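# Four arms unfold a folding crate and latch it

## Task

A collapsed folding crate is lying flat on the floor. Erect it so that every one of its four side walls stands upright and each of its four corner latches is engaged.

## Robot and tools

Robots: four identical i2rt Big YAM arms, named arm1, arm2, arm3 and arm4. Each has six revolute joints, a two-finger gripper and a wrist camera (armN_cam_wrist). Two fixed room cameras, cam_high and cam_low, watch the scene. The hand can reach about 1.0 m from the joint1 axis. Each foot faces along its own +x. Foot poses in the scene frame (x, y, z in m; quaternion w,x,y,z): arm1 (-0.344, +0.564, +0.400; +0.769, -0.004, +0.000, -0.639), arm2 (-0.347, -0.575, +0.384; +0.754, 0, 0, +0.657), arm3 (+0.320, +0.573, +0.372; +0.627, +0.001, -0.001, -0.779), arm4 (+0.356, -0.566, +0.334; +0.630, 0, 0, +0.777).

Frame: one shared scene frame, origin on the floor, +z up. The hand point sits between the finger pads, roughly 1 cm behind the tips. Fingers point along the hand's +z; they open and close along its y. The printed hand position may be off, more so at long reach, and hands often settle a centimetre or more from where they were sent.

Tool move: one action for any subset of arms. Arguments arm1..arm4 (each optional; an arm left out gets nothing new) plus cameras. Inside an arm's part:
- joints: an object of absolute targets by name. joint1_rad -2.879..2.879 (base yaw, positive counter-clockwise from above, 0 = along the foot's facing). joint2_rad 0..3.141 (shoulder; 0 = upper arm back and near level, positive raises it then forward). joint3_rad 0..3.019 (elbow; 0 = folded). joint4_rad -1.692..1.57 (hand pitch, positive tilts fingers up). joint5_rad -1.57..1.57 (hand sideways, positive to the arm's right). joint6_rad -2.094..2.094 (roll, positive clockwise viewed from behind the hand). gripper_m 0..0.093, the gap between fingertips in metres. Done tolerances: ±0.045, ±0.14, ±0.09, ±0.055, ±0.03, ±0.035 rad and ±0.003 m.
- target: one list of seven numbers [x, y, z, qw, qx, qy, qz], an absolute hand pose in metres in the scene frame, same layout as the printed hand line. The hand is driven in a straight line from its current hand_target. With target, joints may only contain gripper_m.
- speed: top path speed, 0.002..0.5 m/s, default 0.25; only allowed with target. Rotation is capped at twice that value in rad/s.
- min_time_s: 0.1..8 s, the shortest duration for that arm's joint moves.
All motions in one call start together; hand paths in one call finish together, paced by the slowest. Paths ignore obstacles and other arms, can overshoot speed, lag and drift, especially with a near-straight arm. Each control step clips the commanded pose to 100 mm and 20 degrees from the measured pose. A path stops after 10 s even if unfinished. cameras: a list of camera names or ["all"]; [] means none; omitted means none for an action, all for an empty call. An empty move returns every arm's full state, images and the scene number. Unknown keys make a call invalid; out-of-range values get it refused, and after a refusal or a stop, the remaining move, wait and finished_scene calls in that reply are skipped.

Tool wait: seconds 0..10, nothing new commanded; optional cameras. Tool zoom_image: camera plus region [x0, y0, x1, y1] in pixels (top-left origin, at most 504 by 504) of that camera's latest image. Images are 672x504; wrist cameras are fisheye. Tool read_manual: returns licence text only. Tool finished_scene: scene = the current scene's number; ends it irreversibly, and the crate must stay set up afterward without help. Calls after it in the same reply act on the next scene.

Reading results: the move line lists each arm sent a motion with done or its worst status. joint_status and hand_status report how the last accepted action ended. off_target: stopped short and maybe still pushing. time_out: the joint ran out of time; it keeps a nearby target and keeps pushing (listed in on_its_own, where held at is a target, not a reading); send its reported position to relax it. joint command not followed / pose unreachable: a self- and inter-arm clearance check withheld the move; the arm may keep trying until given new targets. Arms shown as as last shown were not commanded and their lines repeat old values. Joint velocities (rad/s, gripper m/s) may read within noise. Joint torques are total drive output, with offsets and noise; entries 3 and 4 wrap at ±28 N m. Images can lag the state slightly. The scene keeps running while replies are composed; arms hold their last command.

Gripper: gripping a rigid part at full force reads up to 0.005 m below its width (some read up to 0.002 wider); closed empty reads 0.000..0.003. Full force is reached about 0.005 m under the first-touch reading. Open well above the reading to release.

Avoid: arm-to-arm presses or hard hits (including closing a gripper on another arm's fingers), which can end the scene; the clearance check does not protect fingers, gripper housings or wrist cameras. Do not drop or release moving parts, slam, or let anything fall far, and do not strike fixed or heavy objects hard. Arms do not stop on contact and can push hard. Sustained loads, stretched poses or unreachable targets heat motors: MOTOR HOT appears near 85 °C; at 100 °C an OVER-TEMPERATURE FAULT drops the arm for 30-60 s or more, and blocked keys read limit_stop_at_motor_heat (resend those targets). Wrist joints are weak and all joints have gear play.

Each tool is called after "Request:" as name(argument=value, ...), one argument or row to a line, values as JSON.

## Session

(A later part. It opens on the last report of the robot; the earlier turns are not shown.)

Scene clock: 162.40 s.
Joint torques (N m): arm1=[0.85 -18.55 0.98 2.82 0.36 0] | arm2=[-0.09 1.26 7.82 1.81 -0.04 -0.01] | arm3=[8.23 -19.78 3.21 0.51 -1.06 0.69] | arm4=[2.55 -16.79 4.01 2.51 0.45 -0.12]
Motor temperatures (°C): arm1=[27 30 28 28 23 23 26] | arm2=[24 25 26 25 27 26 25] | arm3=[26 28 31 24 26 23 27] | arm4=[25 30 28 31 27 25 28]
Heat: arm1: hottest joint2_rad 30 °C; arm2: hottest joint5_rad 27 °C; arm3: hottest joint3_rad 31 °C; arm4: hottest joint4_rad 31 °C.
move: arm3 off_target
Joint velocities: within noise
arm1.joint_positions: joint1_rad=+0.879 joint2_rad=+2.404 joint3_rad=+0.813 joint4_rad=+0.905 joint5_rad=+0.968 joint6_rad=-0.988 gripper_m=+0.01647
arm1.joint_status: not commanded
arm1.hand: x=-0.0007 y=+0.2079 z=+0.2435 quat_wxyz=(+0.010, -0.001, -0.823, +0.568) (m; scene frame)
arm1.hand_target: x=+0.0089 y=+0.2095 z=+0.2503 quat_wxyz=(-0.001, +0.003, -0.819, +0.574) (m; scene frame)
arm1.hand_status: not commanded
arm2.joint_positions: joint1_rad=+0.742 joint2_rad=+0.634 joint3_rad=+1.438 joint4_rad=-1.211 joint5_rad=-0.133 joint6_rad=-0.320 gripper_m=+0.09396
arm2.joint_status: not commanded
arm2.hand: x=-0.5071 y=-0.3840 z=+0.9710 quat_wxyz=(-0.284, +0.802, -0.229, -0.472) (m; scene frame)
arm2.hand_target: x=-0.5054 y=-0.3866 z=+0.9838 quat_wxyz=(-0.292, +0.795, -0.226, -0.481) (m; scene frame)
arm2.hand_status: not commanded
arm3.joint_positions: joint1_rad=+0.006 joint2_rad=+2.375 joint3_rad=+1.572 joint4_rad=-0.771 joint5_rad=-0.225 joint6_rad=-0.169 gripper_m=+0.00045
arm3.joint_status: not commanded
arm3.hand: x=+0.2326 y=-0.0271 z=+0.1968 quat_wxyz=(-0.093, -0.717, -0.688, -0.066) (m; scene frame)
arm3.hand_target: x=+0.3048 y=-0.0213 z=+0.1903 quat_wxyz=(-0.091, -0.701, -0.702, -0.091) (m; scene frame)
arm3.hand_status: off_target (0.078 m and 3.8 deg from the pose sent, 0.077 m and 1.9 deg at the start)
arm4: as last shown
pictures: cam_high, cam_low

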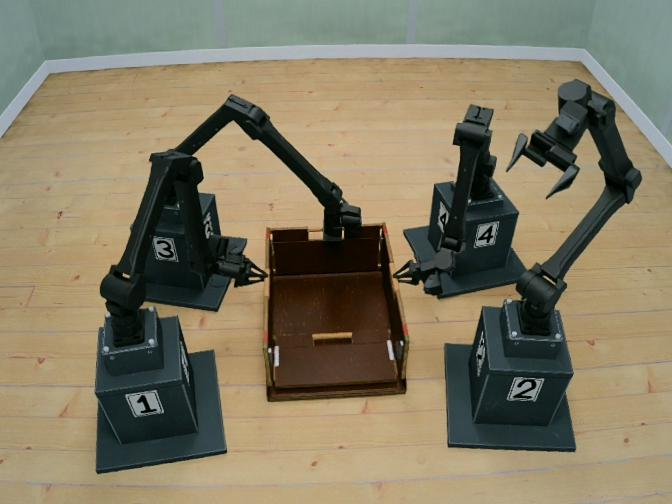

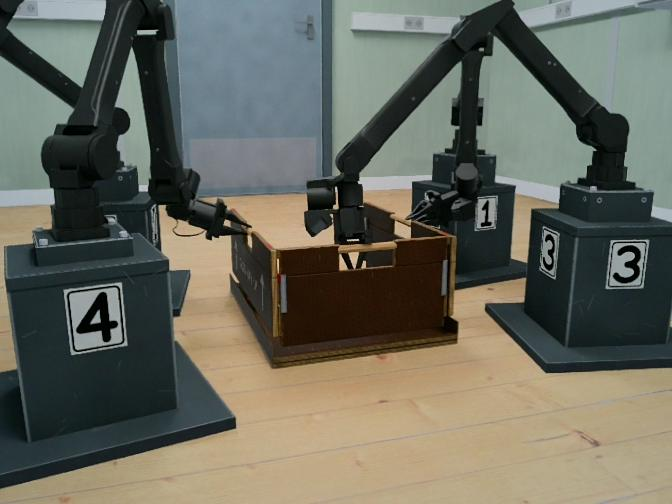

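Request:
zoom_image(
  camera="cam_low",
  region=[260, 225, 360, 325],
)

Request:
zoom_image(
  camera="cam_low",
  region=[410, 225, 470, 325],
)

Request:
zoom_image(
  camera="cam_high",
  region=[360, 210, 420, 280],
)

Request:
zoom_image(
  camera="cam_high",
  region=[250, 210, 310, 280],
)

Scaled by 5.040 from the camera's 672x504 image, which has a finer 960x720 frame.

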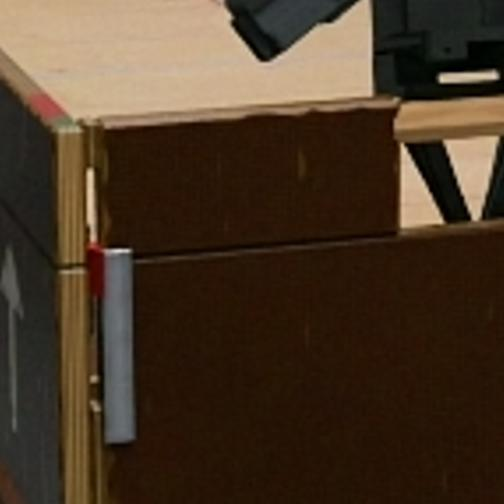

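Scaled by 5.040 from the camera's 672x504 image, which has a finer 960x720 frame.

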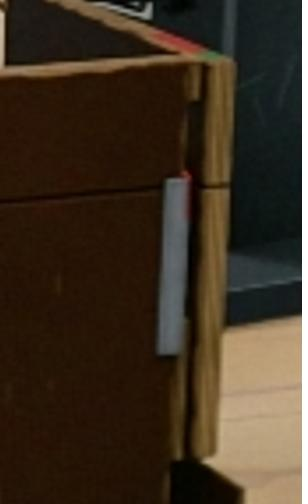

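Scaled by 7.200 from the camera's 672x504 image, which has a finer 960x720 frame.

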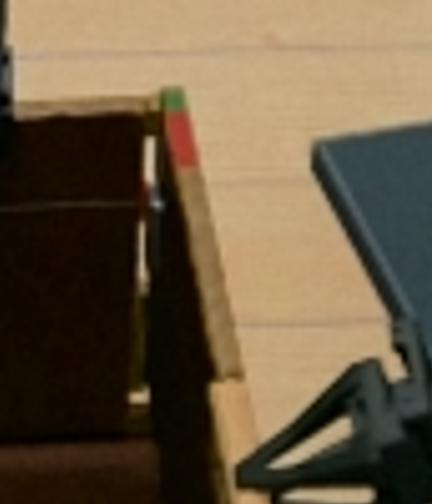

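Scaled by 7.200 from the camera's 672x504 image, which has a finer 960x720 frame.

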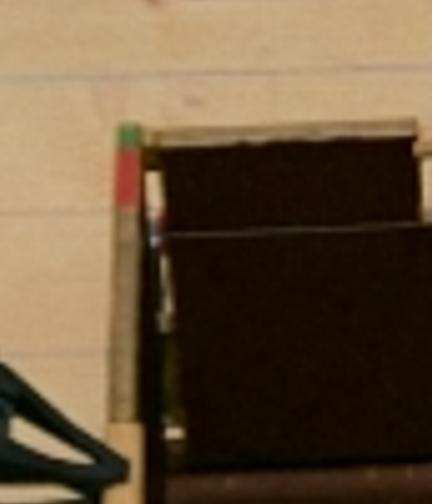

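Request:
wait(
  seconds=0.2,
  cameras=["arm1_cam_wrist", "arm3_cam_wrist", "arm4_cam_wrist"],
)

Request:
zoom_image(
  camera="arm1_cam_wrist",
  region=[180, 0, 480, 260],
)

Request:
zoom_image(
  camera="arm3_cam_wrist",
  region=[0, 0, 330, 300],
)

Scene clock: 166.13 s.
Joint torques (N m): arm1=[1.08 -18.78 0.81 2.73 0.38 -0.03] | arm2=[-0.09 1.26 7.8 1.83 -0.04 -0.01] | arm3=[7.94 -19.31 3.22 0.55 -1.1 0.67] | arm4=[2.55 -16.79 4.03 2.51 0.45 -0.12]
Motor temperatures (°C): arm1=[27 30 28 28 23 23 26] | arm2=[24 25 26 25 27 26 25] | arm3=[26 29 30 24 27 23 27] | arm4=[25 30 28 31 27 25 28]
Heat: arm1: hottest joint2_rad 30 °C; arm2: hottest joint5_rad 27 °C; arm3: hottest joint3_rad 30 °C; arm4: hottest joint4_rad 31 °C.
Joint velocities: within noise
arm1.joint_positions: joint1_rad=+0.879 joint2_rad=+2.404 joint3_rad=+0.813 joint4_rad=+0.905 joint5_rad=+0.968 joint6_rad=-0.988 gripper_m=+0.01647
arm1.joint_status: not commanded
arm1.hand: x=-0.0007 y=+0.2079 z=+0.2435 quat_wxyz=(+0.010, -0.001, -0.823, +0.568) (m; scene frame)
arm1.hand_target: x=+0.0089 y=+0.2095 z=+0.2503 quat_wxyz=(-0.001, +0.003, -0.819, +0.574) (m; scene frame)
arm1.hand_status: not commanded
arm2.joint_positions: joint1_rad=+0.742 joint2_rad=+0.634 joint3_rad=+1.438 joint4_rad=-1.211 joint5_rad=-0.133 joint6_rad=-0.320 gripper_m=+0.09396
arm2.joint_status: not commanded
arm2.hand: x=-0.5071 y=-0.3840 z=+0.9710 quat_wxyz=(-0.284, +0.802, -0.229, -0.472) (m; scene frame)
arm2.hand_target: x=-0.5054 y=-0.3866 z=+0.9838 quat_wxyz=(-0.292, +0.795, -0.226, -0.481) (m; scene frame)
arm2.hand_status: not commanded
arm3.joint_positions: joint1_rad=+0.006 joint2_rad=+2.375 joint3_rad=+1.572 joint4_rad=-0.771 joint5_rad=-0.225 joint6_rad=-0.169 gripper_m=+0.00045
arm3.joint_status: not commanded
arm3.hand: x=+0.2326 y=-0.0271 z=+0.1968 quat_wxyz=(-0.093, -0.717, -0.688, -0.066) (m; scene frame)
arm3.hand_target: x=+0.3048 y=-0.0213 z=+0.1903 quat_wxyz=(-0.091, -0.701, -0.702, -0.091) (m; scene frame)
arm3.hand_status: off_target (0.078 m and 3.8 deg from the pose sent, 0.077 m and 1.9 deg at the start)
arm4.joint_positions: joint1_rad=+0.904 joint2_rad=+2.183 joint3_rad=+0.816 joint4_rad=+0.620 joint5_rad=+1.005 joint6_rad=-0.926 gripper_m=+0.01613
arm4.joint_status: not commanded
arm4.hand: x=-0.0223 y=-0.2148 z=+0.2477 quat_wxyz=(-0.564, +0.826, -0.002, +0.012) (m; scene frame)
arm4.hand_target: x=-0.0337 y=-0.2143 z=+0.2599 quat_wxyz=(-0.574, +0.819, +0.000, +0.001) (m; scene frame)
arm4.hand_status: not commanded
wait: 0.20 s; at rest from the start
pictures: arm1_cam_wrist, arm3_cam_wrist, arm4_cam_wrist

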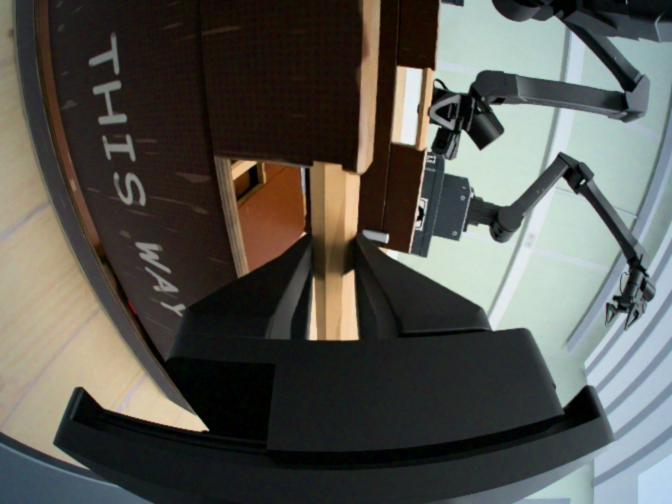

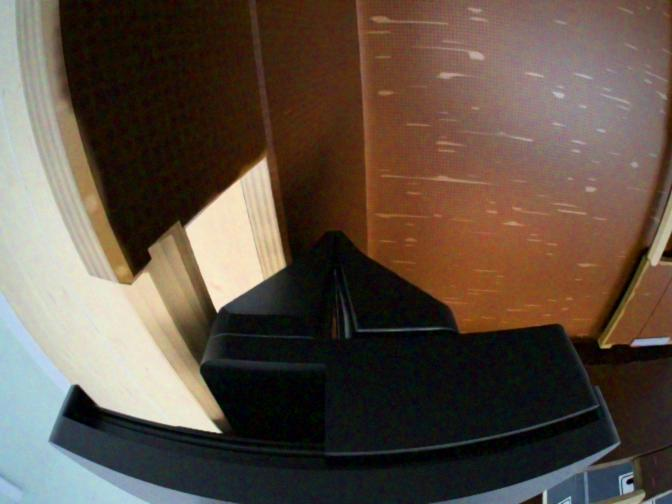

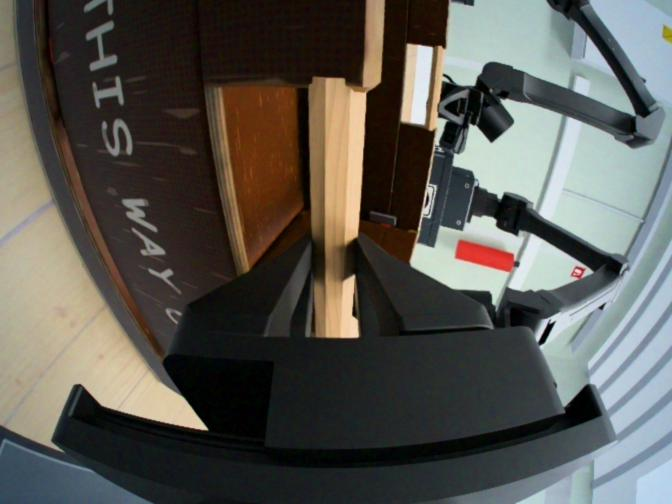

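Scaled by 1.680 from the camera's 672x504 image, which has a finer 960x720 frame.

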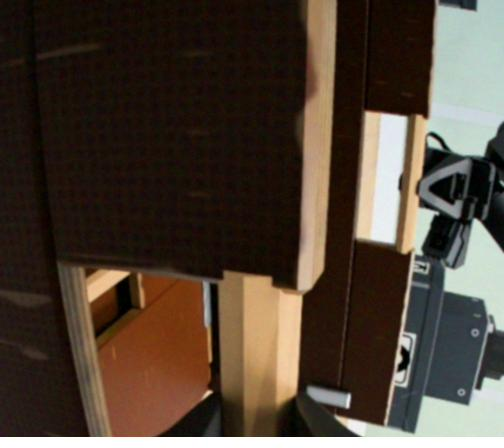

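Scaled by 1.527 from the camera's 672x504 image, which has a finer 960x720 frame.

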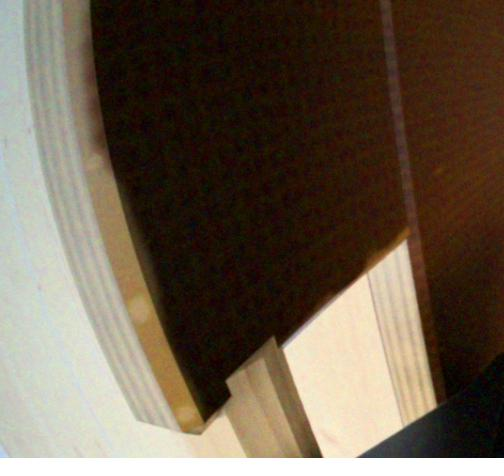

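Request:
move(
  arm3={"target": [0.19, -0.025, 0.195, 0.0923, 0.701, 0.701, 0.0923], "speed": 0.12},
)

Request:
move(
  arm3={"target": [0.19, -0.025, 0.38, 0, 0.707, 0.707, 0], "speed": 0.2},
  cameras=["cam_high", "cam_low", "arm3_cam_wrist"],
)

Request:
zoom_image(
  camera="cam_low",
  region=[260, 225, 360, 325],
)

Request:
zoom_image(
  camera="cam_low",
  region=[410, 225, 470, 325],
)

Request:
zoom_image(
  camera="cam_high",
  region=[250, 210, 420, 290],
)

Request:
zoom_image(
  camera="arm3_cam_wrist",
  region=[0, 0, 330, 330],
)

Scene clock: 171.57 s.
Joint torques (N m): arm1=[0.67 -18.61 0.81 2.73 0.38 0.01] | arm2=[-0.15 1.26 7.82 1.83 -0.03 -0.01] | arm3=[-0.73 -17.49 7.87 -0.23 -0.12 -0.07] | arm4=[2.49 -16.79 4.03 2.51 0.45 -0.12]
Motor temperatures (°C): arm1=[27 30 28 28 23 23 26] | arm2=[24 25 26 25 27 26 25] | arm3=[26 29 30 24 27 24 27] | arm4=[25 30 28 31 27 25 28]
Heat: arm1: hottest joint2_rad 30 °C; arm2: hottest joint5_rad 27 °C; arm3: hottest joint3_rad 30 °C; arm4: hottest joint4_rad 31 °C.
move: arm3 off_target
Joint velocities: within noise
arm1, arm2, arm4: as last shown
arm3.joint_positions: joint1_rad=-0.063 joint2_rad=+2.386 joint3_rad=+1.622 joint4_rad=-0.876 joint5_rad=-0.248 joint6_rad=-0.274 gripper_m=+0.00045
arm3.joint_status: not commanded
arm3.hand: x=+0.1958 y=-0.0182 z=+0.2056 quat_wxyz=(-0.092, -0.706, -0.696, -0.091) (m; scene frame)
arm3.hand_target: x=+0.1937 y=-0.0246 z=+0.1949 quat_wxyz=(-0.092, -0.703, -0.699, -0.094) (m; scene frame)
arm3.hand_status: off_target (0.014 m and 0.8 deg from the pose sent, 0.043 m and 3.8 deg at the start)
pictures: none

Scene clock: 173.27 s.
Joint torques (N m): arm1=[1.08 -19.25 0.8 2.88 0.34 0.02] | arm2=[-0.09 1.26 7.83 1.83 -0.04 -0.01] | arm3=[0.26 -20.13 7.98 -0.14 0.22 0.18] | arm4=[2.55 -16.85 4.03 2.51 0.44 -0.12]
Motor temperatures (°C): arm1=[27 30 28 28 23 23 26] | arm2=[24 25 26 25 27 26 25] | arm3=[26 29 30 24 27 24 27] | arm4=[25 30 28 31 27 25 28]
Heat: arm1: hottest joint2_rad 30 °C; arm2: hottest joint5_rad 27 °C; arm3: hottest joint3_rad 30 °C; arm4: hottest joint4_rad 31 °C.
move: arm3 off_target
Joint velocities: within noise
arm1, arm2, arm4: as last shown
arm3.joint_positions: joint1_rad=-0.004 joint2_rad=+2.101 joint3_rad=+1.621 joint4_rad=-1.103 joint5_rad=+0.000 joint6_rad=-0.232 gripper_m=+0.00045
arm3.joint_status: not commanded
arm3.hand: x=+0.1872 y=-0.0195 z=+0.3697 quat_wxyz=(+0.002, -0.703, -0.711, -0.006) (m; scene frame)
arm3.hand_target: x=+0.1904 y=-0.0262 z=+0.3798 quat_wxyz=(+0.000, -0.704, -0.711, +0.001) (m; scene frame)
arm3.hand_status: off_target (0.012 m and 1.0 deg from the pose sent, 0.175 m and 14.9 deg at the start)
pictures: arm3_cam_wrist, cam_high, cam_low

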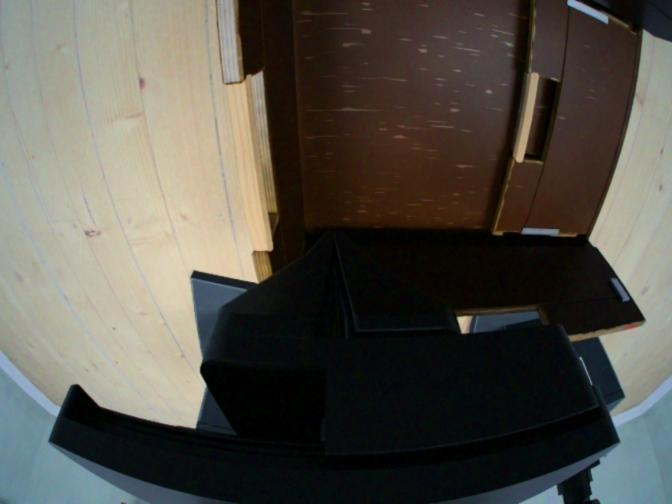

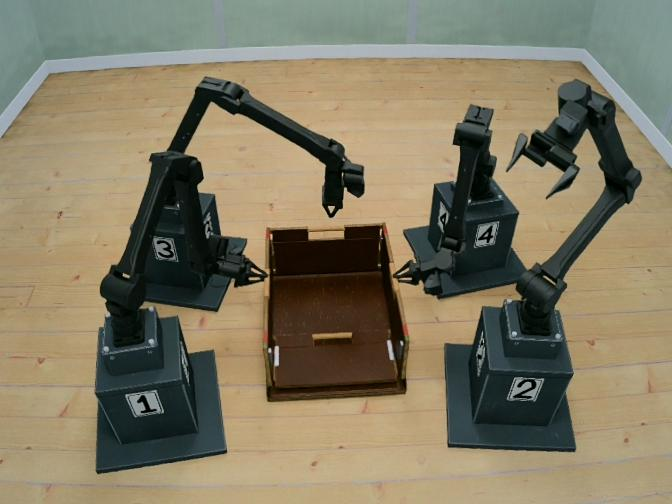

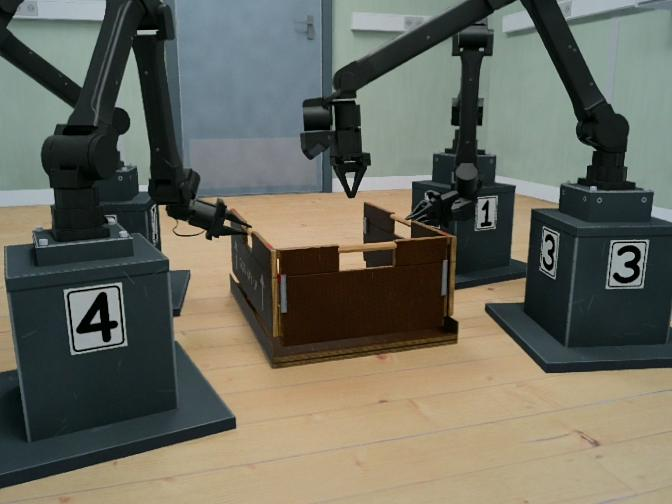

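Scaled by 5.040 from the camera's 672x504 image, which has a finer 960x720 frame.

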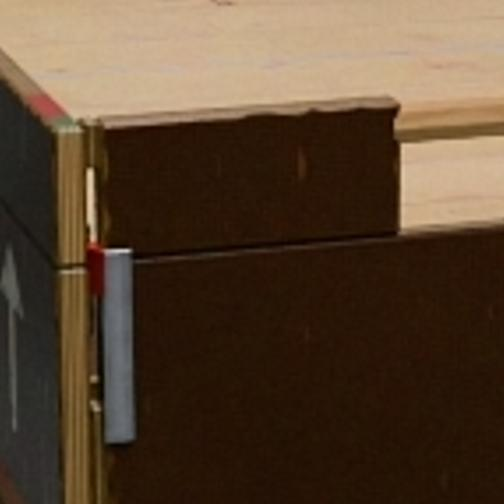

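Scaled by 5.040 from the camera's 672x504 image, which has a finer 960x720 frame.

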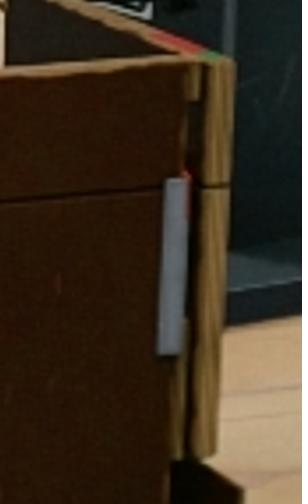

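Scaled by 2.965 from the camera's 672x504 image, which has a finer 960x720 frame.

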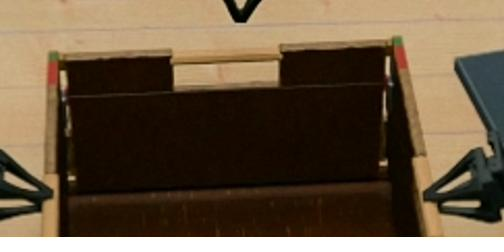

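Scaled by 1.527 from the camera's 672x504 image, which has a finer 960x720 frame.

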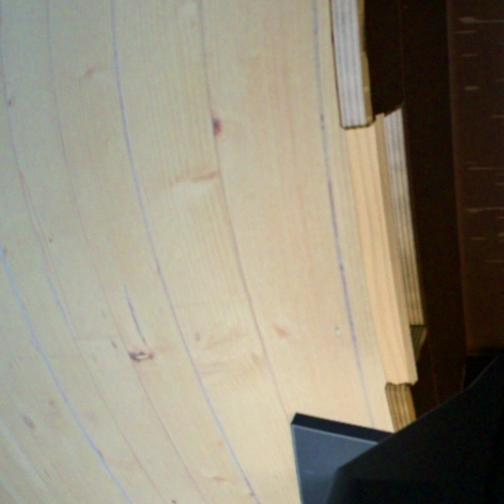

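Request:
move(
  arm1={"target": [0.009, 0.185, 0.2503, 0, 0, 0.819, -0.574], "speed": 0.04},
  arm4={"target": [-0.034, -0.190, 0.260, -0.574, 0.819, 0, 0], "speed": 0.04},
  cameras=["cam_high", "cam_low"],
)

Request:
zoom_image(
  camera="cam_low",
  region=[260, 225, 360, 325],
)

Request:
zoom_image(
  camera="cam_low",
  region=[410, 225, 470, 325],
)

Request:
zoom_image(
  camera="cam_high",
  region=[250, 210, 420, 290],
)

Scene clock: 177.30 s.
Joint torques (N m): arm1=[-2.84 -18.55 3.06 2.8 -0.42 -0.22] | arm2=[-0.09 1.26 7.83 1.81 -0.03 -0.01] | arm3=[0.38 -20.25 7.73 0.02 0.23 0.15] | arm4=[-0.26 -16.03 6.31 2.85 -0.32 -0.52]
Motor temperatures (°C): arm1=[27 30 28 28 23 23 26] | arm2=[24 25 26 25 27 26 25] | arm3=[26 29 30 24 27 23 27] | arm4=[25 30 27 31 27 25 28]
Heat: arm1: hottest joint2_rad 30 °C; arm2: hottest joint5_rad 27 °C; arm3: hottest joint3_rad 30 °C; arm4: hottest joint4_rad 31 °C.
move: arm1 off_target; arm4 off_target
Joint velocities: within noise
arm1.joint_positions: joint1_rad=+0.876 joint2_rad=+2.404 joint3_rad=+0.813 joint4_rad=+0.911 joint5_rad=+0.961 joint6_rad=-1.000 gripper_m=+0.01647
arm1.joint_status: not commanded
arm1.hand: x=-0.0001 y=+0.2067 z=+0.2437 quat_wxyz=(+0.010, +0.003, -0.823, +0.568) (m; scene frame)
arm1.hand_target: x=+0.0085 y=+0.1864 z=+0.2516 quat_wxyz=(+0.002, -0.002, -0.818, +0.575) (m; scene frame)
arm1.hand_status: off_target (0.024 m and 1.4 deg from the pose sent, 0.026 m and 1.4 deg at the start)
arm2: as last shown
arm3.joint_positions: joint1_rad=-0.011 joint2_rad=+2.101 joint3_rad=+1.621 joint4_rad=-1.103 joint5_rad=+0.000 joint6_rad=-0.223 gripper_m=+0.00045
arm3.joint_status: not commanded
arm3.hand: x=+0.1836 y=-0.0186 z=+0.3697 quat_wxyz=(+0.002, -0.708, -0.706, -0.006) (m; scene frame)
arm3.hand_target: x=+0.1868 y=-0.0254 z=+0.3798 quat_wxyz=(+0.000, -0.709, -0.705, +0.001) (m; scene frame)
arm3.hand_status: not commanded
arm4.joint_positions: joint1_rad=+0.902 joint2_rad=+2.185 joint3_rad=+0.814 joint4_rad=+0.640 joint5_rad=+0.998 joint6_rad=-0.940 gripper_m=+0.01613
arm4.joint_status: not commanded
arm4.hand: x=-0.0239 y=-0.2140 z=+0.2484 quat_wxyz=(-0.565, +0.825, +0.001, +0.008) (m; scene frame)
arm4.hand_target: x=-0.0362 y=-0.1946 z=+0.2616 quat_wxyz=(-0.575, +0.818, +0.001, +0.000) (m; scene frame)
arm4.hand_status: off_target (0.029 m and 1.6 deg from the pose sent, 0.030 m and 2.0 deg at the start)
pictures: cam_high, cam_low

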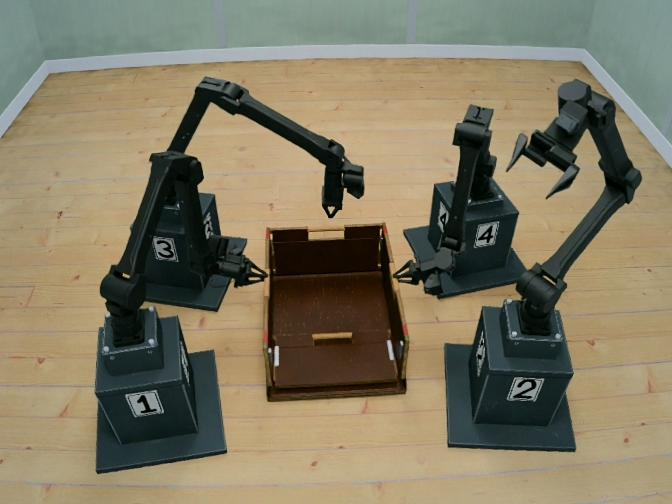

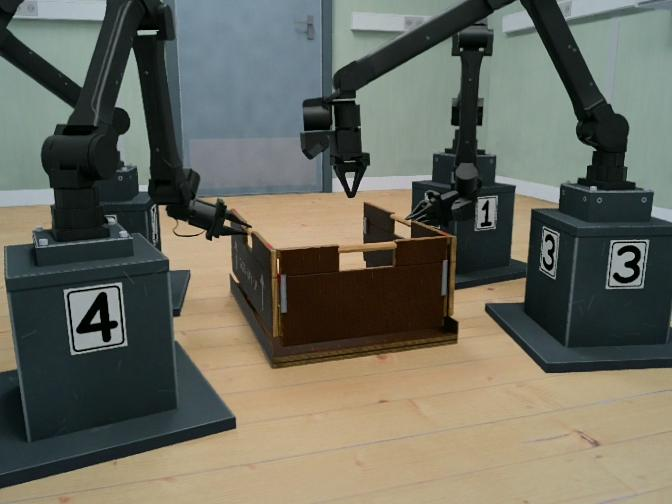

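Scaled by 5.040 from the camera's 672x504 image, which has a finer 960x720 frame.

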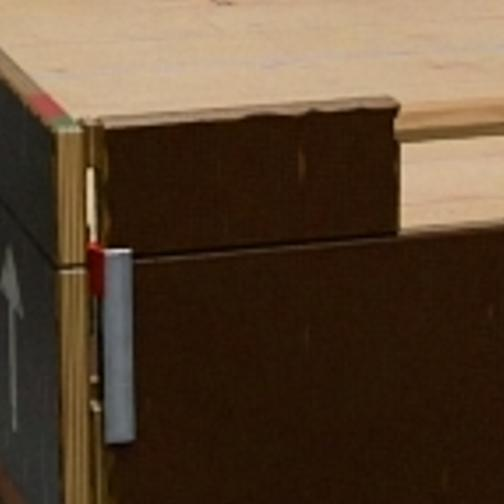

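Scaled by 5.040 from the camera's 672x504 image, which has a finer 960x720 frame.

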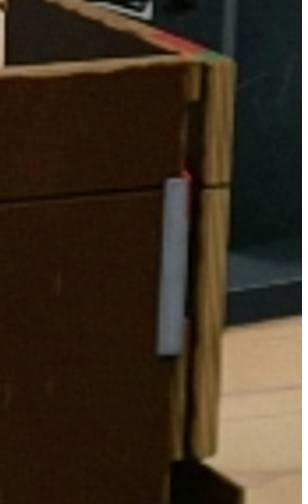

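Scaled by 2.965 from the camera's 672x504 image, which has a finer 960x720 frame.

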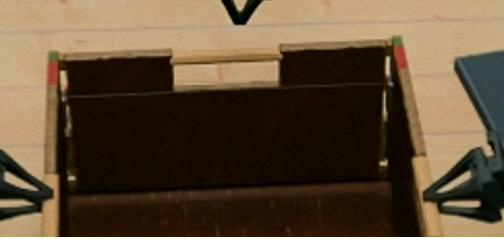

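Request:
move(
  arm1={"target": [0.009, 0.205, 0.2503, 0, 0, 0.819, -0.574], "speed": 0.06},
  arm4={"target": [-0.034, -0.212, 0.260, -0.574, 0.819, 0, 0], "speed": 0.06},
  arm3={"target": [0.25, 0.15, 0.50, 0, 0.707, 0.707, 0], "speed": 0.3},
  arm2={"target": [-0.08, -0.01, 0.26, 0, 0.707, -0.707, 0], "speed": 0.3, "joints": {"gripper_m": 0.045}},
  cameras=["cam_high", "arm2_cam_wrist"],
)

Scene clock: 184.50 s.
Joint torques (N m): arm1=[-0.03 -18.78 1.54 2.33 0.24 0.11] | arm2=[-0.73 -22.83 8.01 -0.12 0.09 0.06] | arm3=[0.97 -13.39 5.87 -0.14 0.22 0.16] | arm4=[2.2 -16.79 4.51 1.85 0.25 -0.01]
Motor temperatures (°C): arm1=[27 30 28 28 23 23 27] | arm2=[24 25 27 25 27 26 25] | arm3=[26 28 30 24 26 23 27] | arm4=[25 29 28 31 27 25 28]
Heat: arm1: hottest joint2_rad 30 °C; arm2: hottest joint3_rad 27 °C; arm3: hottest joint3_rad 30 °C; arm4: hottest joint4_rad 31 °C.
move: arm1 off_target; arm2 off_target; arm3 off_target; arm4 off_target
Joint velocities: within noise
arm1.joint_positions: joint1_rad=+0.878 joint2_rad=+2.404 joint3_rad=+0.813 joint4_rad=+0.911 joint5_rad=+0.962 joint6_rad=-1.000 gripper_m=+0.01647
arm1.joint_status: not commanded
arm1.hand: x=+0.0002 y=+0.2072 z=+0.2438 quat_wxyz=(+0.010, +0.003, -0.823, +0.568) (m; scene frame)
arm1.hand_target: x=+0.0105 y=+0.2052 z=+0.2499 quat_wxyz=(-0.002, +0.001, -0.820, +0.573) (m; scene frame)
arm1.hand_status: off_target (0.011 m and 1.4 deg from the pose sent, 0.011 m and 1.4 deg at the start)
arm2.joint_positions: joint1_rad=-0.302 joint2_rad=+2.309 joint3_rad=+1.585 joint4_rad=-0.892 joint5_rad=-0.007 joint6_rad=-0.452 gripper_m=+0.04513
arm2.joint_status: all done
arm2.hand: x=-0.0916 y=-0.0297 z=+0.2486 quat_wxyz=(+0.022, +0.712, -0.702, +0.004) (m; scene frame)
arm2.hand_target: x=-0.0820 y=-0.0171 z=+0.2583 quat_wxyz=(+0.009, +0.707, -0.707, +0.001) (m; scene frame)
arm2.hand_status: off_target (0.026 m and 2.7 deg from the pose sent, 0.910 m and 86.3 deg at the start)
arm3.joint_positions: joint1_rad=+0.043 joint2_rad=+1.538 joint3_rad=+1.182 joint4_rad=-1.199 joint5_rad=+0.000 joint6_rad=-0.180 gripper_m=+0.00045
arm3.joint_status: not commanded
arm3.hand: x=+0.2441 y=+0.1409 z=+0.5016 quat_wxyz=(-0.005, -0.704, -0.710, +0.006) (m; scene frame)
arm3.hand_target: x=+0.2502 y=+0.1484 z=+0.5009 quat_wxyz=(+0.000, -0.704, -0.710, +0.000) (m; scene frame)
arm3.hand_status: off_target (0.011 m and 1.0 deg from the pose sent, 0.223 m and 0.8 deg at the start)
arm4.joint_positions: joint1_rad=+0.902 joint2_rad=+2.185 joint3_rad=+0.813 joint4_rad=+0.640 joint5_rad=+0.998 joint6_rad=-0.940 gripper_m=+0.01613
arm4.joint_status: not commanded
arm4.hand: x=-0.0233 y=-0.2144 z=+0.2481 quat_wxyz=(-0.564, +0.825, +0.001, +0.008) (m; scene frame)
arm4.hand_target: x=-0.0352 y=-0.2118 z=+0.2593 quat_wxyz=(-0.572, +0.820, +0.001, -0.003) (m; scene frame)
arm4.hand_status: off_target (0.016 m and 1.6 deg from the pose sent, 0.015 m and 1.6 deg at the start)
pictures: arm2_cam_wrist, cam_high

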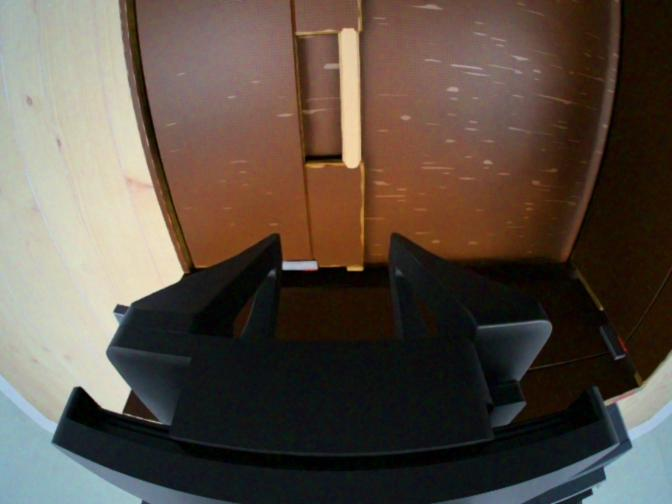

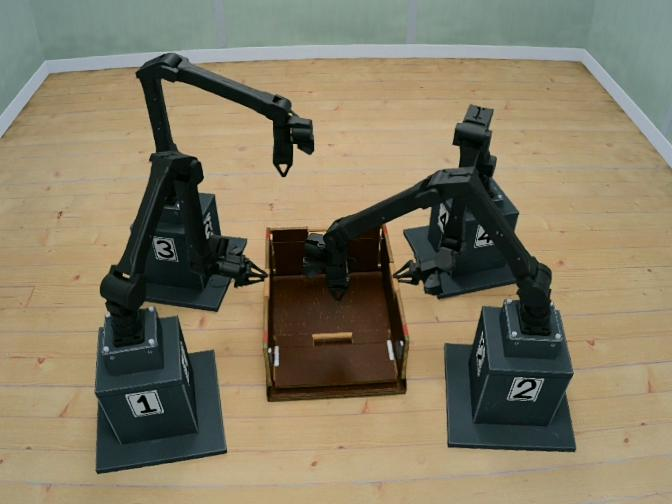

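Request:
zoom_image(
  camera="arm2_cam_wrist",
  region=[540, 240, 672, 440],
)

Request:
move(
  arm2={"target": [-0.070, 0.008, 0.12, 0, 0.707, -0.707, 0], "speed": 0.2},
  cameras=["arm2_cam_wrist"],
)

Scaled by 2.520 from the camera's 672x504 image, which has a finer 960x720 frame.

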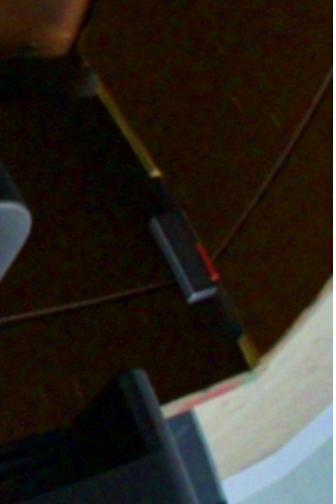

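Scene clock: 187.70 s.
Joint torques (N m): arm1=[0.15 -18.73 1.47 2.33 0.25 0.08] | arm2=[-0.44 -24.59 7.21 0.58 0.09 0.06] | arm3=[0.09 -13.68 5.74 -0.01 0.22 0.18] | arm4=[2.2 -16.79 4.49 1.85 0.25 -0.01]
Motor temperatures (°C): arm1=[27 30 28 28 23 23 27] | arm2=[24 26 27 25 27 26 25] | arm3=[26 28 30 24 26 23 27] | arm4=[25 29 28 31 27 25 28]
Heat: arm1: hottest joint2_rad 30 °C; arm2: hottest joint3_rad 27 °C; arm3: hottest joint3_rad 30 °C; arm4: hottest joint4_rad 31 °C.
move: arm2 off_target
Joint velocities: within noise
arm1, arm3, arm4: as last shown
arm2.joint_positions: joint1_rad=-0.301 joint2_rad=+2.613 joint3_rad=+1.760 joint4_rad=-0.762 joint5_rad=-0.004 joint6_rad=-0.450 gripper_m=+0.04513
arm2.joint_status: not commanded
arm2.hand: x=-0.0827 y=-0.0100 z=+0.1119 quat_wxyz=(+0.021, +0.712, -0.702, +0.006) (m; scene frame)
arm2.hand_target: x=-0.0716 y=+0.0066 z=+0.1198 quat_wxyz=(+0.001, +0.707, -0.707, +0.000) (m; scene frame)
arm2.hand_status: off_target (0.023 m and 2.6 deg from the pose sent, 0.136 m and 2.7 deg at the start)
pictures: arm2_cam_wrist

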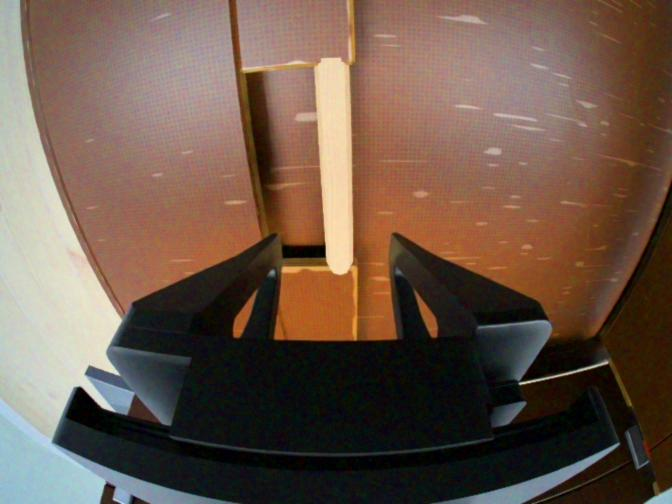

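Request:
move(
  arm2={"target": [-0.070, 0.016, 0.064, 0, 0.707, -0.707, 0], "speed": 0.1},
  cameras=["arm2_cam_wrist", "cam_low"],
)

Request:
zoom_image(
  camera="arm2_cam_wrist",
  region=[200, 80, 500, 350],
)

Scene clock: 191.07 s.
Joint torques (N m): arm1=[0.38 -19.43 1.5 2.29 0.24 0.1] | arm2=[-0.03 -25 7.08 0.55 0.09 0.06] | arm3=[0.44 -13.1 5.89 -0.21 0.22 0.17] | arm4=[2.2 -16.79 4.49 1.84 0.26 -0.01]
Motor temperatures (°C): arm1=[27 30 28 28 23 23 27] | arm2=[24 26 27 25 27 26 25] | arm3=[26 28 30 24 26 23 27] | arm4=[25 29 28 31 27 25 29]
Heat: arm1: hottest joint2_rad 30 °C; arm2: hottest joint3_rad 27 °C; arm3: hottest joint3_rad 30 °C; arm4: hottest joint4_rad 31 °C.
move: arm2 off_target
Joint velocities: within noise
arm1, arm3, arm4: as last shown
arm2.joint_positions: joint1_rad=-0.301 joint2_rad=+2.746 joint3_rad=+1.872 joint4_rad=-0.735 joint5_rad=-0.004 joint6_rad=-0.450 gripper_m=+0.04513
arm2.joint_status: not commanded
arm2.hand: x=-0.0787 y=-0.0015 z=+0.0573 quat_wxyz=(+0.019, +0.712, -0.702, +0.005) (m; scene frame)
arm2.hand_target: x=-0.0702 y=+0.0155 z=+0.0644 quat_wxyz=(+0.000, +0.709, -0.705, +0.000) (m; scene frame)
arm2.hand_status: off_target (0.021 m and 2.3 deg from the pose sent, 0.056 m and 2.6 deg at the start)
pictures: arm2_cam_wrist, cam_low

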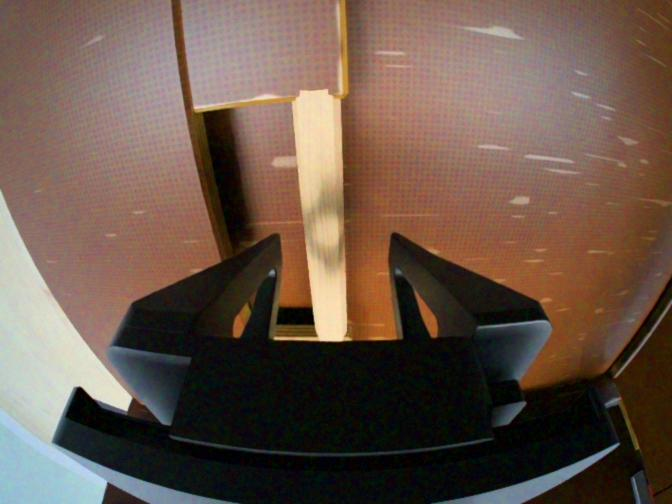

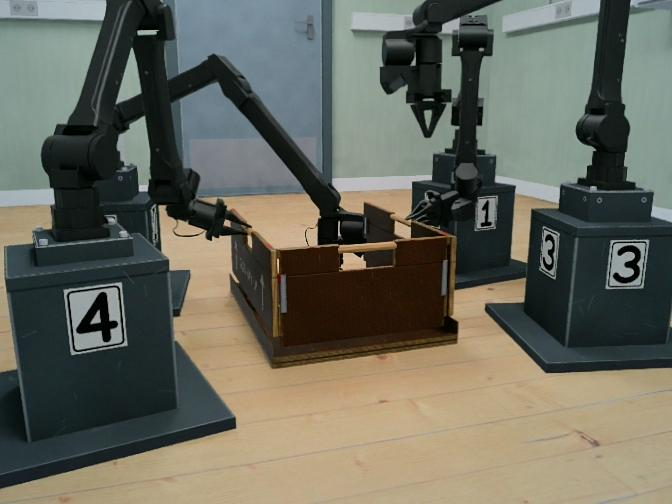

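Scaled by 1.680 from the camera's 672x504 image, which has a finer 960x720 frame.

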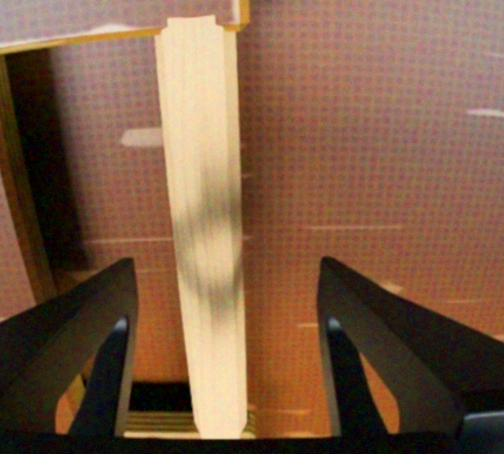

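Request:
move(
  arm2={"target": [-0.073, 0.022, 0.050, 0, 0.707, -0.707, 0], "speed": 0.06},
  cameras=["arm2_cam_wrist"],
)

Request:
move(
  arm2={"joints": {"gripper_m": 0.005}},
  cameras=["arm2_cam_wrist"],
)

Scene clock: 193.03 s.
Joint torques (N m): arm1=[0.15 -18.61 1.29 2.4 0.25 0.12] | arm2=[0.62 -24.59 7.28 0.36 0.09 0.07] | arm3=[0.32 -13.51 5.81 -0.03 0.21 0.16] | arm4=[2.2 -16.79 4.51 1.85 0.26 -0.01]
Motor temperatures (°C): arm1=[27 30 28 28 23 23 27] | arm2=[24 26 27 25 27 26 25] | arm3=[26 28 30 24 26 23 27] | arm4=[25 29 28 31 27 25 29]
Heat: arm1: hottest joint2_rad 30 °C; arm2: hottest joint3_rad 27 °C; arm3: hottest joint3_rad 30 °C; arm4: hottest joint4_rad 31 °C.
move: arm2 off_target
Joint velocities: within noise
arm1, arm3, arm4: as last shown
arm2.joint_positions: joint1_rad=-0.301 joint2_rad=+2.780 joint3_rad=+1.917 joint4_rad=-0.735 joint5_rad=-0.004 joint6_rad=-0.441 gripper_m=+0.04513
arm2.joint_status: not commanded
arm2.hand: x=-0.0751 y=+0.0061 z=+0.0472 quat_wxyz=(+0.014, +0.708, -0.706, +0.003) (m; scene frame)
arm2.hand_target: x=-0.0733 y=+0.0215 z=+0.0500 quat_wxyz=(+0.000, +0.708, -0.706, +0.000) (m; scene frame)
arm2.hand_status: off_target (0.016 m and 1.6 deg from the pose sent, 0.025 m and 2.3 deg at the start)
pictures: arm2_cam_wrist

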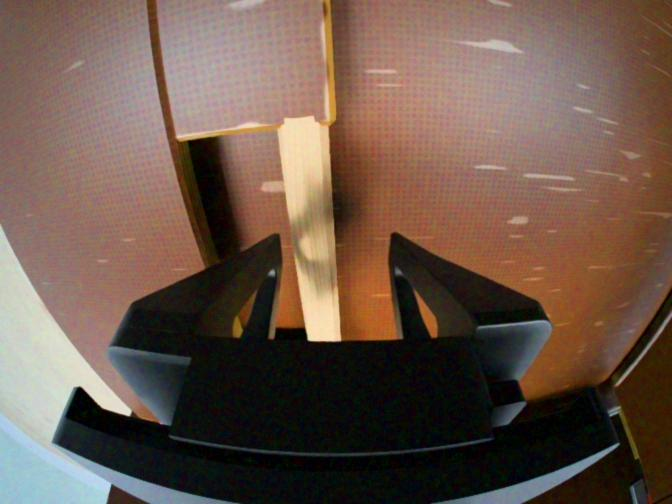

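Scene clock: 193.73 s.
Joint torques (N m): arm1=[0.26 -19.14 1.62 2.33 0.28 0.1] | arm2=[-0.03 -24.59 7.23 0.75 0 0.06] | arm3=[0.44 -13.57 5.9 -0.06 0.23 0.15] | arm4=[2.2 -16.79 4.49 1.84 0.26 -0.01]
Motor temperatures (°C): arm1=[27 30 28 28 23 23 27] | arm2=[24 26 27 25 27 26 25] | arm3=[26 28 30 24 26 23 27] | arm4=[25 29 28 31 27 25 29]
Heat: arm1: hottest joint2_rad 30 °C; arm2: hottest joint3_rad 27 °C; arm3: hottest joint3_rad 30 °C; arm4: hottest joint4_rad 31 °C.
move: arm2 done
Joint velocities: within noise
arm1, arm3, arm4: as last shown
arm2.joint_positions: joint1_rad=-0.286 joint2_rad=+2.780 joint3_rad=+1.918 joint4_rad=-0.748 joint5_rad=-0.002 joint6_rad=-0.441 gripper_m=+0.00530
arm2.joint_status: all done
arm2.hand: x=-0.0847 y=+0.0080 z=+0.0476 quat_wxyz=(+0.018, +0.714, -0.700, +0.006) (m; scene frame)
arm2.hand_target: x=-0.0778 y=+0.0239 z=+0.0503 quat_wxyz=(+0.000, +0.711, -0.703, -0.001) (m; scene frame)
arm2.hand_status: not commanded
pictures: arm2_cam_wrist

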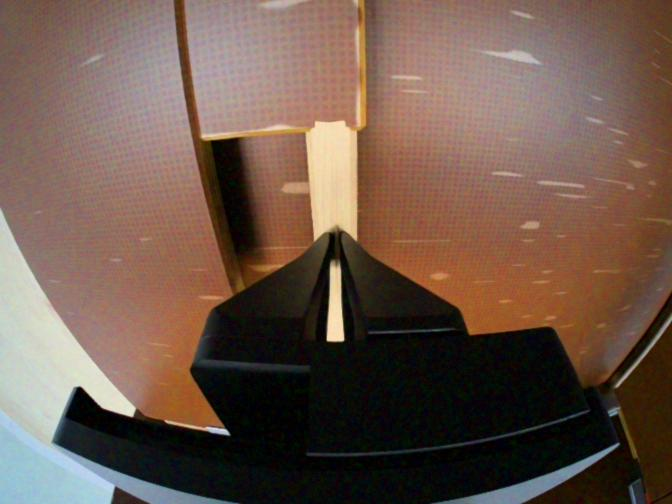

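Request:
move(
  arm2={"target": [-0.078, 0.022, 0.068, 0, 0.709, -0.705, 0], "speed": 0.08},
)

Request:
move(
  arm2={"joints": {"gripper_m": 0.045}},
)

Request:
move(
  arm2={"target": [-0.078, 0.020, 0.036, 0, 0.709, -0.705, 0], "speed": 0.06},
  cameras=["arm2_cam_wrist"],
)

Scene clock: 195.70 s.
Joint torques (N m): arm1=[0.56 -18.73 1.24 2.52 0.25 0.08] | arm2=[-0.09 -27.99 4.72 0.55 0.04 0.04] | arm3=[0.44 -12.92 5.83 -0.12 0.21 0.17] | arm4=[2.2 -16.79 4.49 1.84 0.26 -0.02]
Motor temperatures (°C): arm1=[27 30 28 28 23 23 27] | arm2=[24 26 27 25 27 26 25] | arm3=[26 28 30 24 26 23 27] | arm4=[25 29 28 31 27 25 29]
Heat: arm1: hottest joint2_rad 30 °C; arm2: hottest joint3_rad 27 °C; arm3: hottest joint3_rad 30 °C; arm4: hottest joint4_rad 31 °C.
move: arm2 off_target
Joint velocities: within noise
arm1, arm3, arm4: as last shown
arm2.joint_positions: joint1_rad=-0.286 joint2_rad=+2.779 joint3_rad=+1.917 joint4_rad=-0.748 joint5_rad=-0.004 joint6_rad=-0.437 gripper_m=+0.00515
arm2.joint_status: not commanded
arm2.hand: x=-0.0850 y=+0.0080 z=+0.0482 quat_wxyz=(+0.019, +0.712, -0.702, +0.005) (m; scene frame)
arm2.hand_target: x=-0.0784 y=+0.0221 z=+0.0675 quat_wxyz=(+0.000, +0.709, -0.705, -0.001) (m; scene frame)
arm2.hand_status: off_target (0.025 m and 2.3 deg from the pose sent, 0.026 m and 2.3 deg at the start)
pictures: none

Scene clock: 196.37 s.
Joint torques (N m): arm1=[0.38 -18.61 1.48 2.32 0.24 0.11] | arm2=[0.03 -27.93 4.98 0.54 0.04 0.07] | arm3=[0.56 -12.75 5.87 0.03 0.22 0.13] | arm4=[2.2 -16.79 4.49 1.84 0.26 -0.02]
Motor temperatures (°C): arm1=[27 30 28 28 23 23 27] | arm2=[24 26 27 25 27 26 25] | arm3=[26 28 30 24 26 23 27] | arm4=[25 29 28 31 27 25 29]
Heat: arm1: hottest joint2_rad 30 °C; arm2: hottest joint3_rad 27 °C; arm3: hottest joint3_rad 30 °C; arm4: hottest joint4_rad 31 °C.
move: arm2 done
Joint velocities: within noise
arm1, arm3, arm4: as last shown
arm2.joint_positions: joint1_rad=-0.287 joint2_rad=+2.779 joint3_rad=+1.912 joint4_rad=-0.748 joint5_rad=-0.001 joint6_rad=-0.432 gripper_m=+0.04478
arm2.joint_status: all done
arm2.hand: x=-0.0847 y=+0.0052 z=+0.0471 quat_wxyz=(+0.020, +0.710, -0.704, +0.007) (m; scene frame)
arm2.hand_target: x=-0.0770 y=+0.0214 z=+0.0675 quat_wxyz=(+0.000, +0.707, -0.707, +0.001) (m; scene frame)
arm2.hand_status: not commanded
pictures: none

Scene clock: 197.63 s.
Joint torques (N m): arm1=[0.15 -18.67 1.5 2.3 0.26 0.14] | arm2=[-0.09 -24.23 7.09 0.66 -0.02 0.01] | arm3=[0.67 -13.39 5.79 -0.18 0.21 0.18] | arm4=[2.2 -16.79 4.49 1.84 0.26 -0.02]
Motor temperatures (°C): arm1=[27 30 28 28 23 23 27] | arm2=[24 27 27 25 27 26 25] | arm3=[26 28 30 24 26 23 27] | arm4=[25 29 28 31 27 25 29]
Heat: arm1: hottest joint2_rad 30 °C; arm2: hottest joint2_rad 27 °C; arm3: hottest joint3_rad 30 °C; arm4: hottest joint4_rad 31 °C.
move: arm2 off_target
Joint velocities: within noise
arm1, arm3, arm4: as last shown
arm2.joint_positions: joint1_rad=-0.287 joint2_rad=+2.805 joint3_rad=+1.921 joint4_rad=-0.725 joint5_rad=-0.001 joint6_rad=-0.432 gripper_m=+0.04487
arm2.joint_status: not commanded
arm2.hand: x=-0.0853 y=+0.0036 z=+0.0330 quat_wxyz=(+0.017, +0.710, -0.704, +0.006) (m; scene frame)
arm2.hand_target: x=-0.0784 y=+0.0193 z=+0.0362 quat_wxyz=(+0.000, +0.709, -0.705, +0.000) (m; scene frame)
arm2.hand_status: off_target (0.018 m and 2.1 deg from the pose sent, 0.020 m and 2.5 deg at the start)
pictures: arm2_cam_wrist

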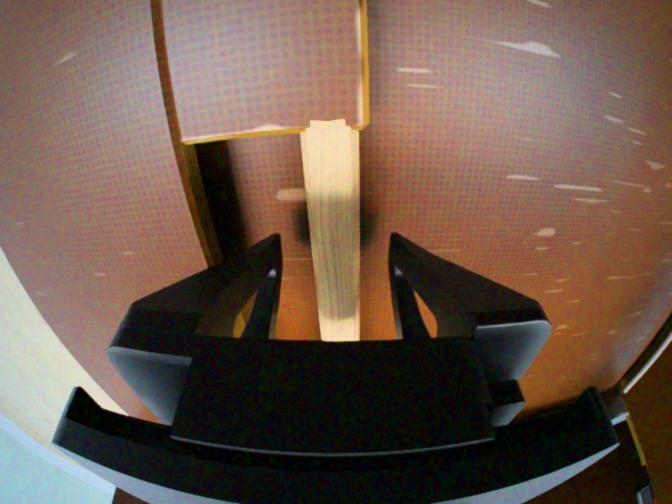

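Request:
move(
  arm2={"joints": {"gripper_m": 0.005}},
  cameras=["arm2_cam_wrist"],
)

Scene clock: 199.00 s.
Joint torques (N m): arm1=[0.32 -19.14 1.42 2.41 0.29 0.1] | arm2=[-0.09 -24.59 7.06 0.66 -0.07 0.1] | arm3=[0.62 -12.69 5.81 -0.14 0.21 0.18] | arm4=[2.14 -16.79 4.51 1.85 0.25 -0.02]
Motor temperatures (°C): arm1=[27 30 28 28 23 23 27] | arm2=[24 27 27 25 27 26 25] | arm3=[26 28 30 24 26 23 27] | arm4=[25 29 28 31 27 25 29]
Heat: arm1: hottest joint2_rad 30 °C; arm2: hottest joint2_rad 27 °C; arm3: hottest joint3_rad 30 °C; arm4: hottest joint4_rad 31 °C.
move: arm2 off_target
Joint velocities: within noise
arm1.joint_positions: joint1_rad=+0.878 joint2_rad=+2.404 joint3_rad=+0.813 joint4_rad=+0.911 joint5_rad=+0.962 joint6_rad=-1.000 gripper_m=+0.01647
arm1.joint_status: not commanded
arm1.hand: x=+0.0002 y=+0.2072 z=+0.2438 quat_wxyz=(+0.010, +0.003, -0.823, +0.568) (m; scene frame)
arm1.hand_target: x=+0.0105 y=+0.2052 z=+0.2499 quat_wxyz=(-0.002, +0.001, -0.820, +0.573) (m; scene frame)
arm1.hand_status: not commanded
arm2.joint_positions: joint1_rad=-0.287 joint2_rad=+2.805 joint3_rad=+1.921 joint4_rad=-0.725 joint5_rad=+0.001 joint6_rad=-0.444 gripper_m=+0.01683
arm2.joint_status: gripper_m off_target (ended at +0.01687, target +0.00500)
arm2.hand: x=-0.0851 y=+0.0035 z=+0.0330 quat_wxyz=(+0.017, +0.714, -0.700, +0.007) (m; scene frame)
arm2.hand_target: x=-0.0784 y=+0.0191 z=+0.0362 quat_wxyz=(+0.000, +0.710, -0.704, +0.000) (m; scene frame)
arm2.hand_status: not commanded
arm3.joint_positions: joint1_rad=+0.043 joint2_rad=+1.538 joint3_rad=+1.182 joint4_rad=-1.199 joint5_rad=+0.000 joint6_rad=-0.180 gripper_m=+0.00045
arm3.joint_status: not commanded
arm3.hand: x=+0.2441 y=+0.1409 z=+0.5016 quat_wxyz=(-0.005, -0.704, -0.710, +0.006) (m; scene frame)
arm3.hand_target: x=+0.2502 y=+0.1484 z=+0.5009 quat_wxyz=(+0.000, -0.704, -0.710, +0.000) (m; scene frame)
arm3.hand_status: not commanded
arm4.joint_positions: joint1_rad=+0.902 joint2_rad=+2.185 joint3_rad=+0.813 joint4_rad=+0.640 joint5_rad=+0.998 joint6_rad=-0.940 gripper_m=+0.01613
arm4.joint_status: not commanded
arm4.hand: x=-0.0233 y=-0.2144 z=+0.2481 quat_wxyz=(-0.564, +0.825, +0.001, +0.008) (m; scene frame)
arm4.hand_target: x=-0.0352 y=-0.2118 z=+0.2593 quat_wxyz=(-0.572, +0.820, +0.001, -0.003) (m; scene frame)
arm4.hand_status: not commanded
pictures: arm2_cam_wrist

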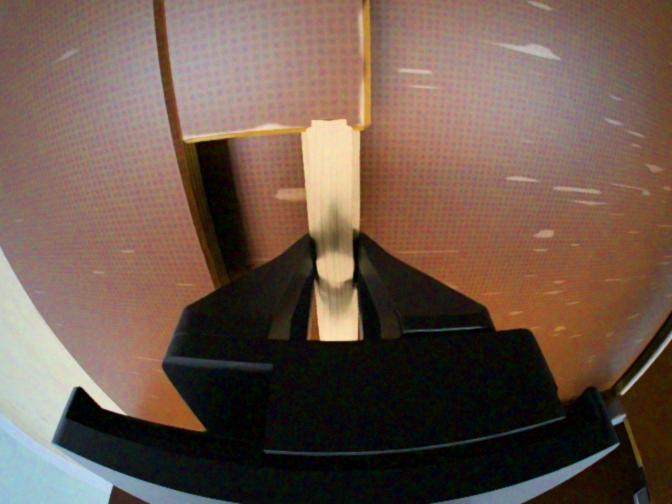

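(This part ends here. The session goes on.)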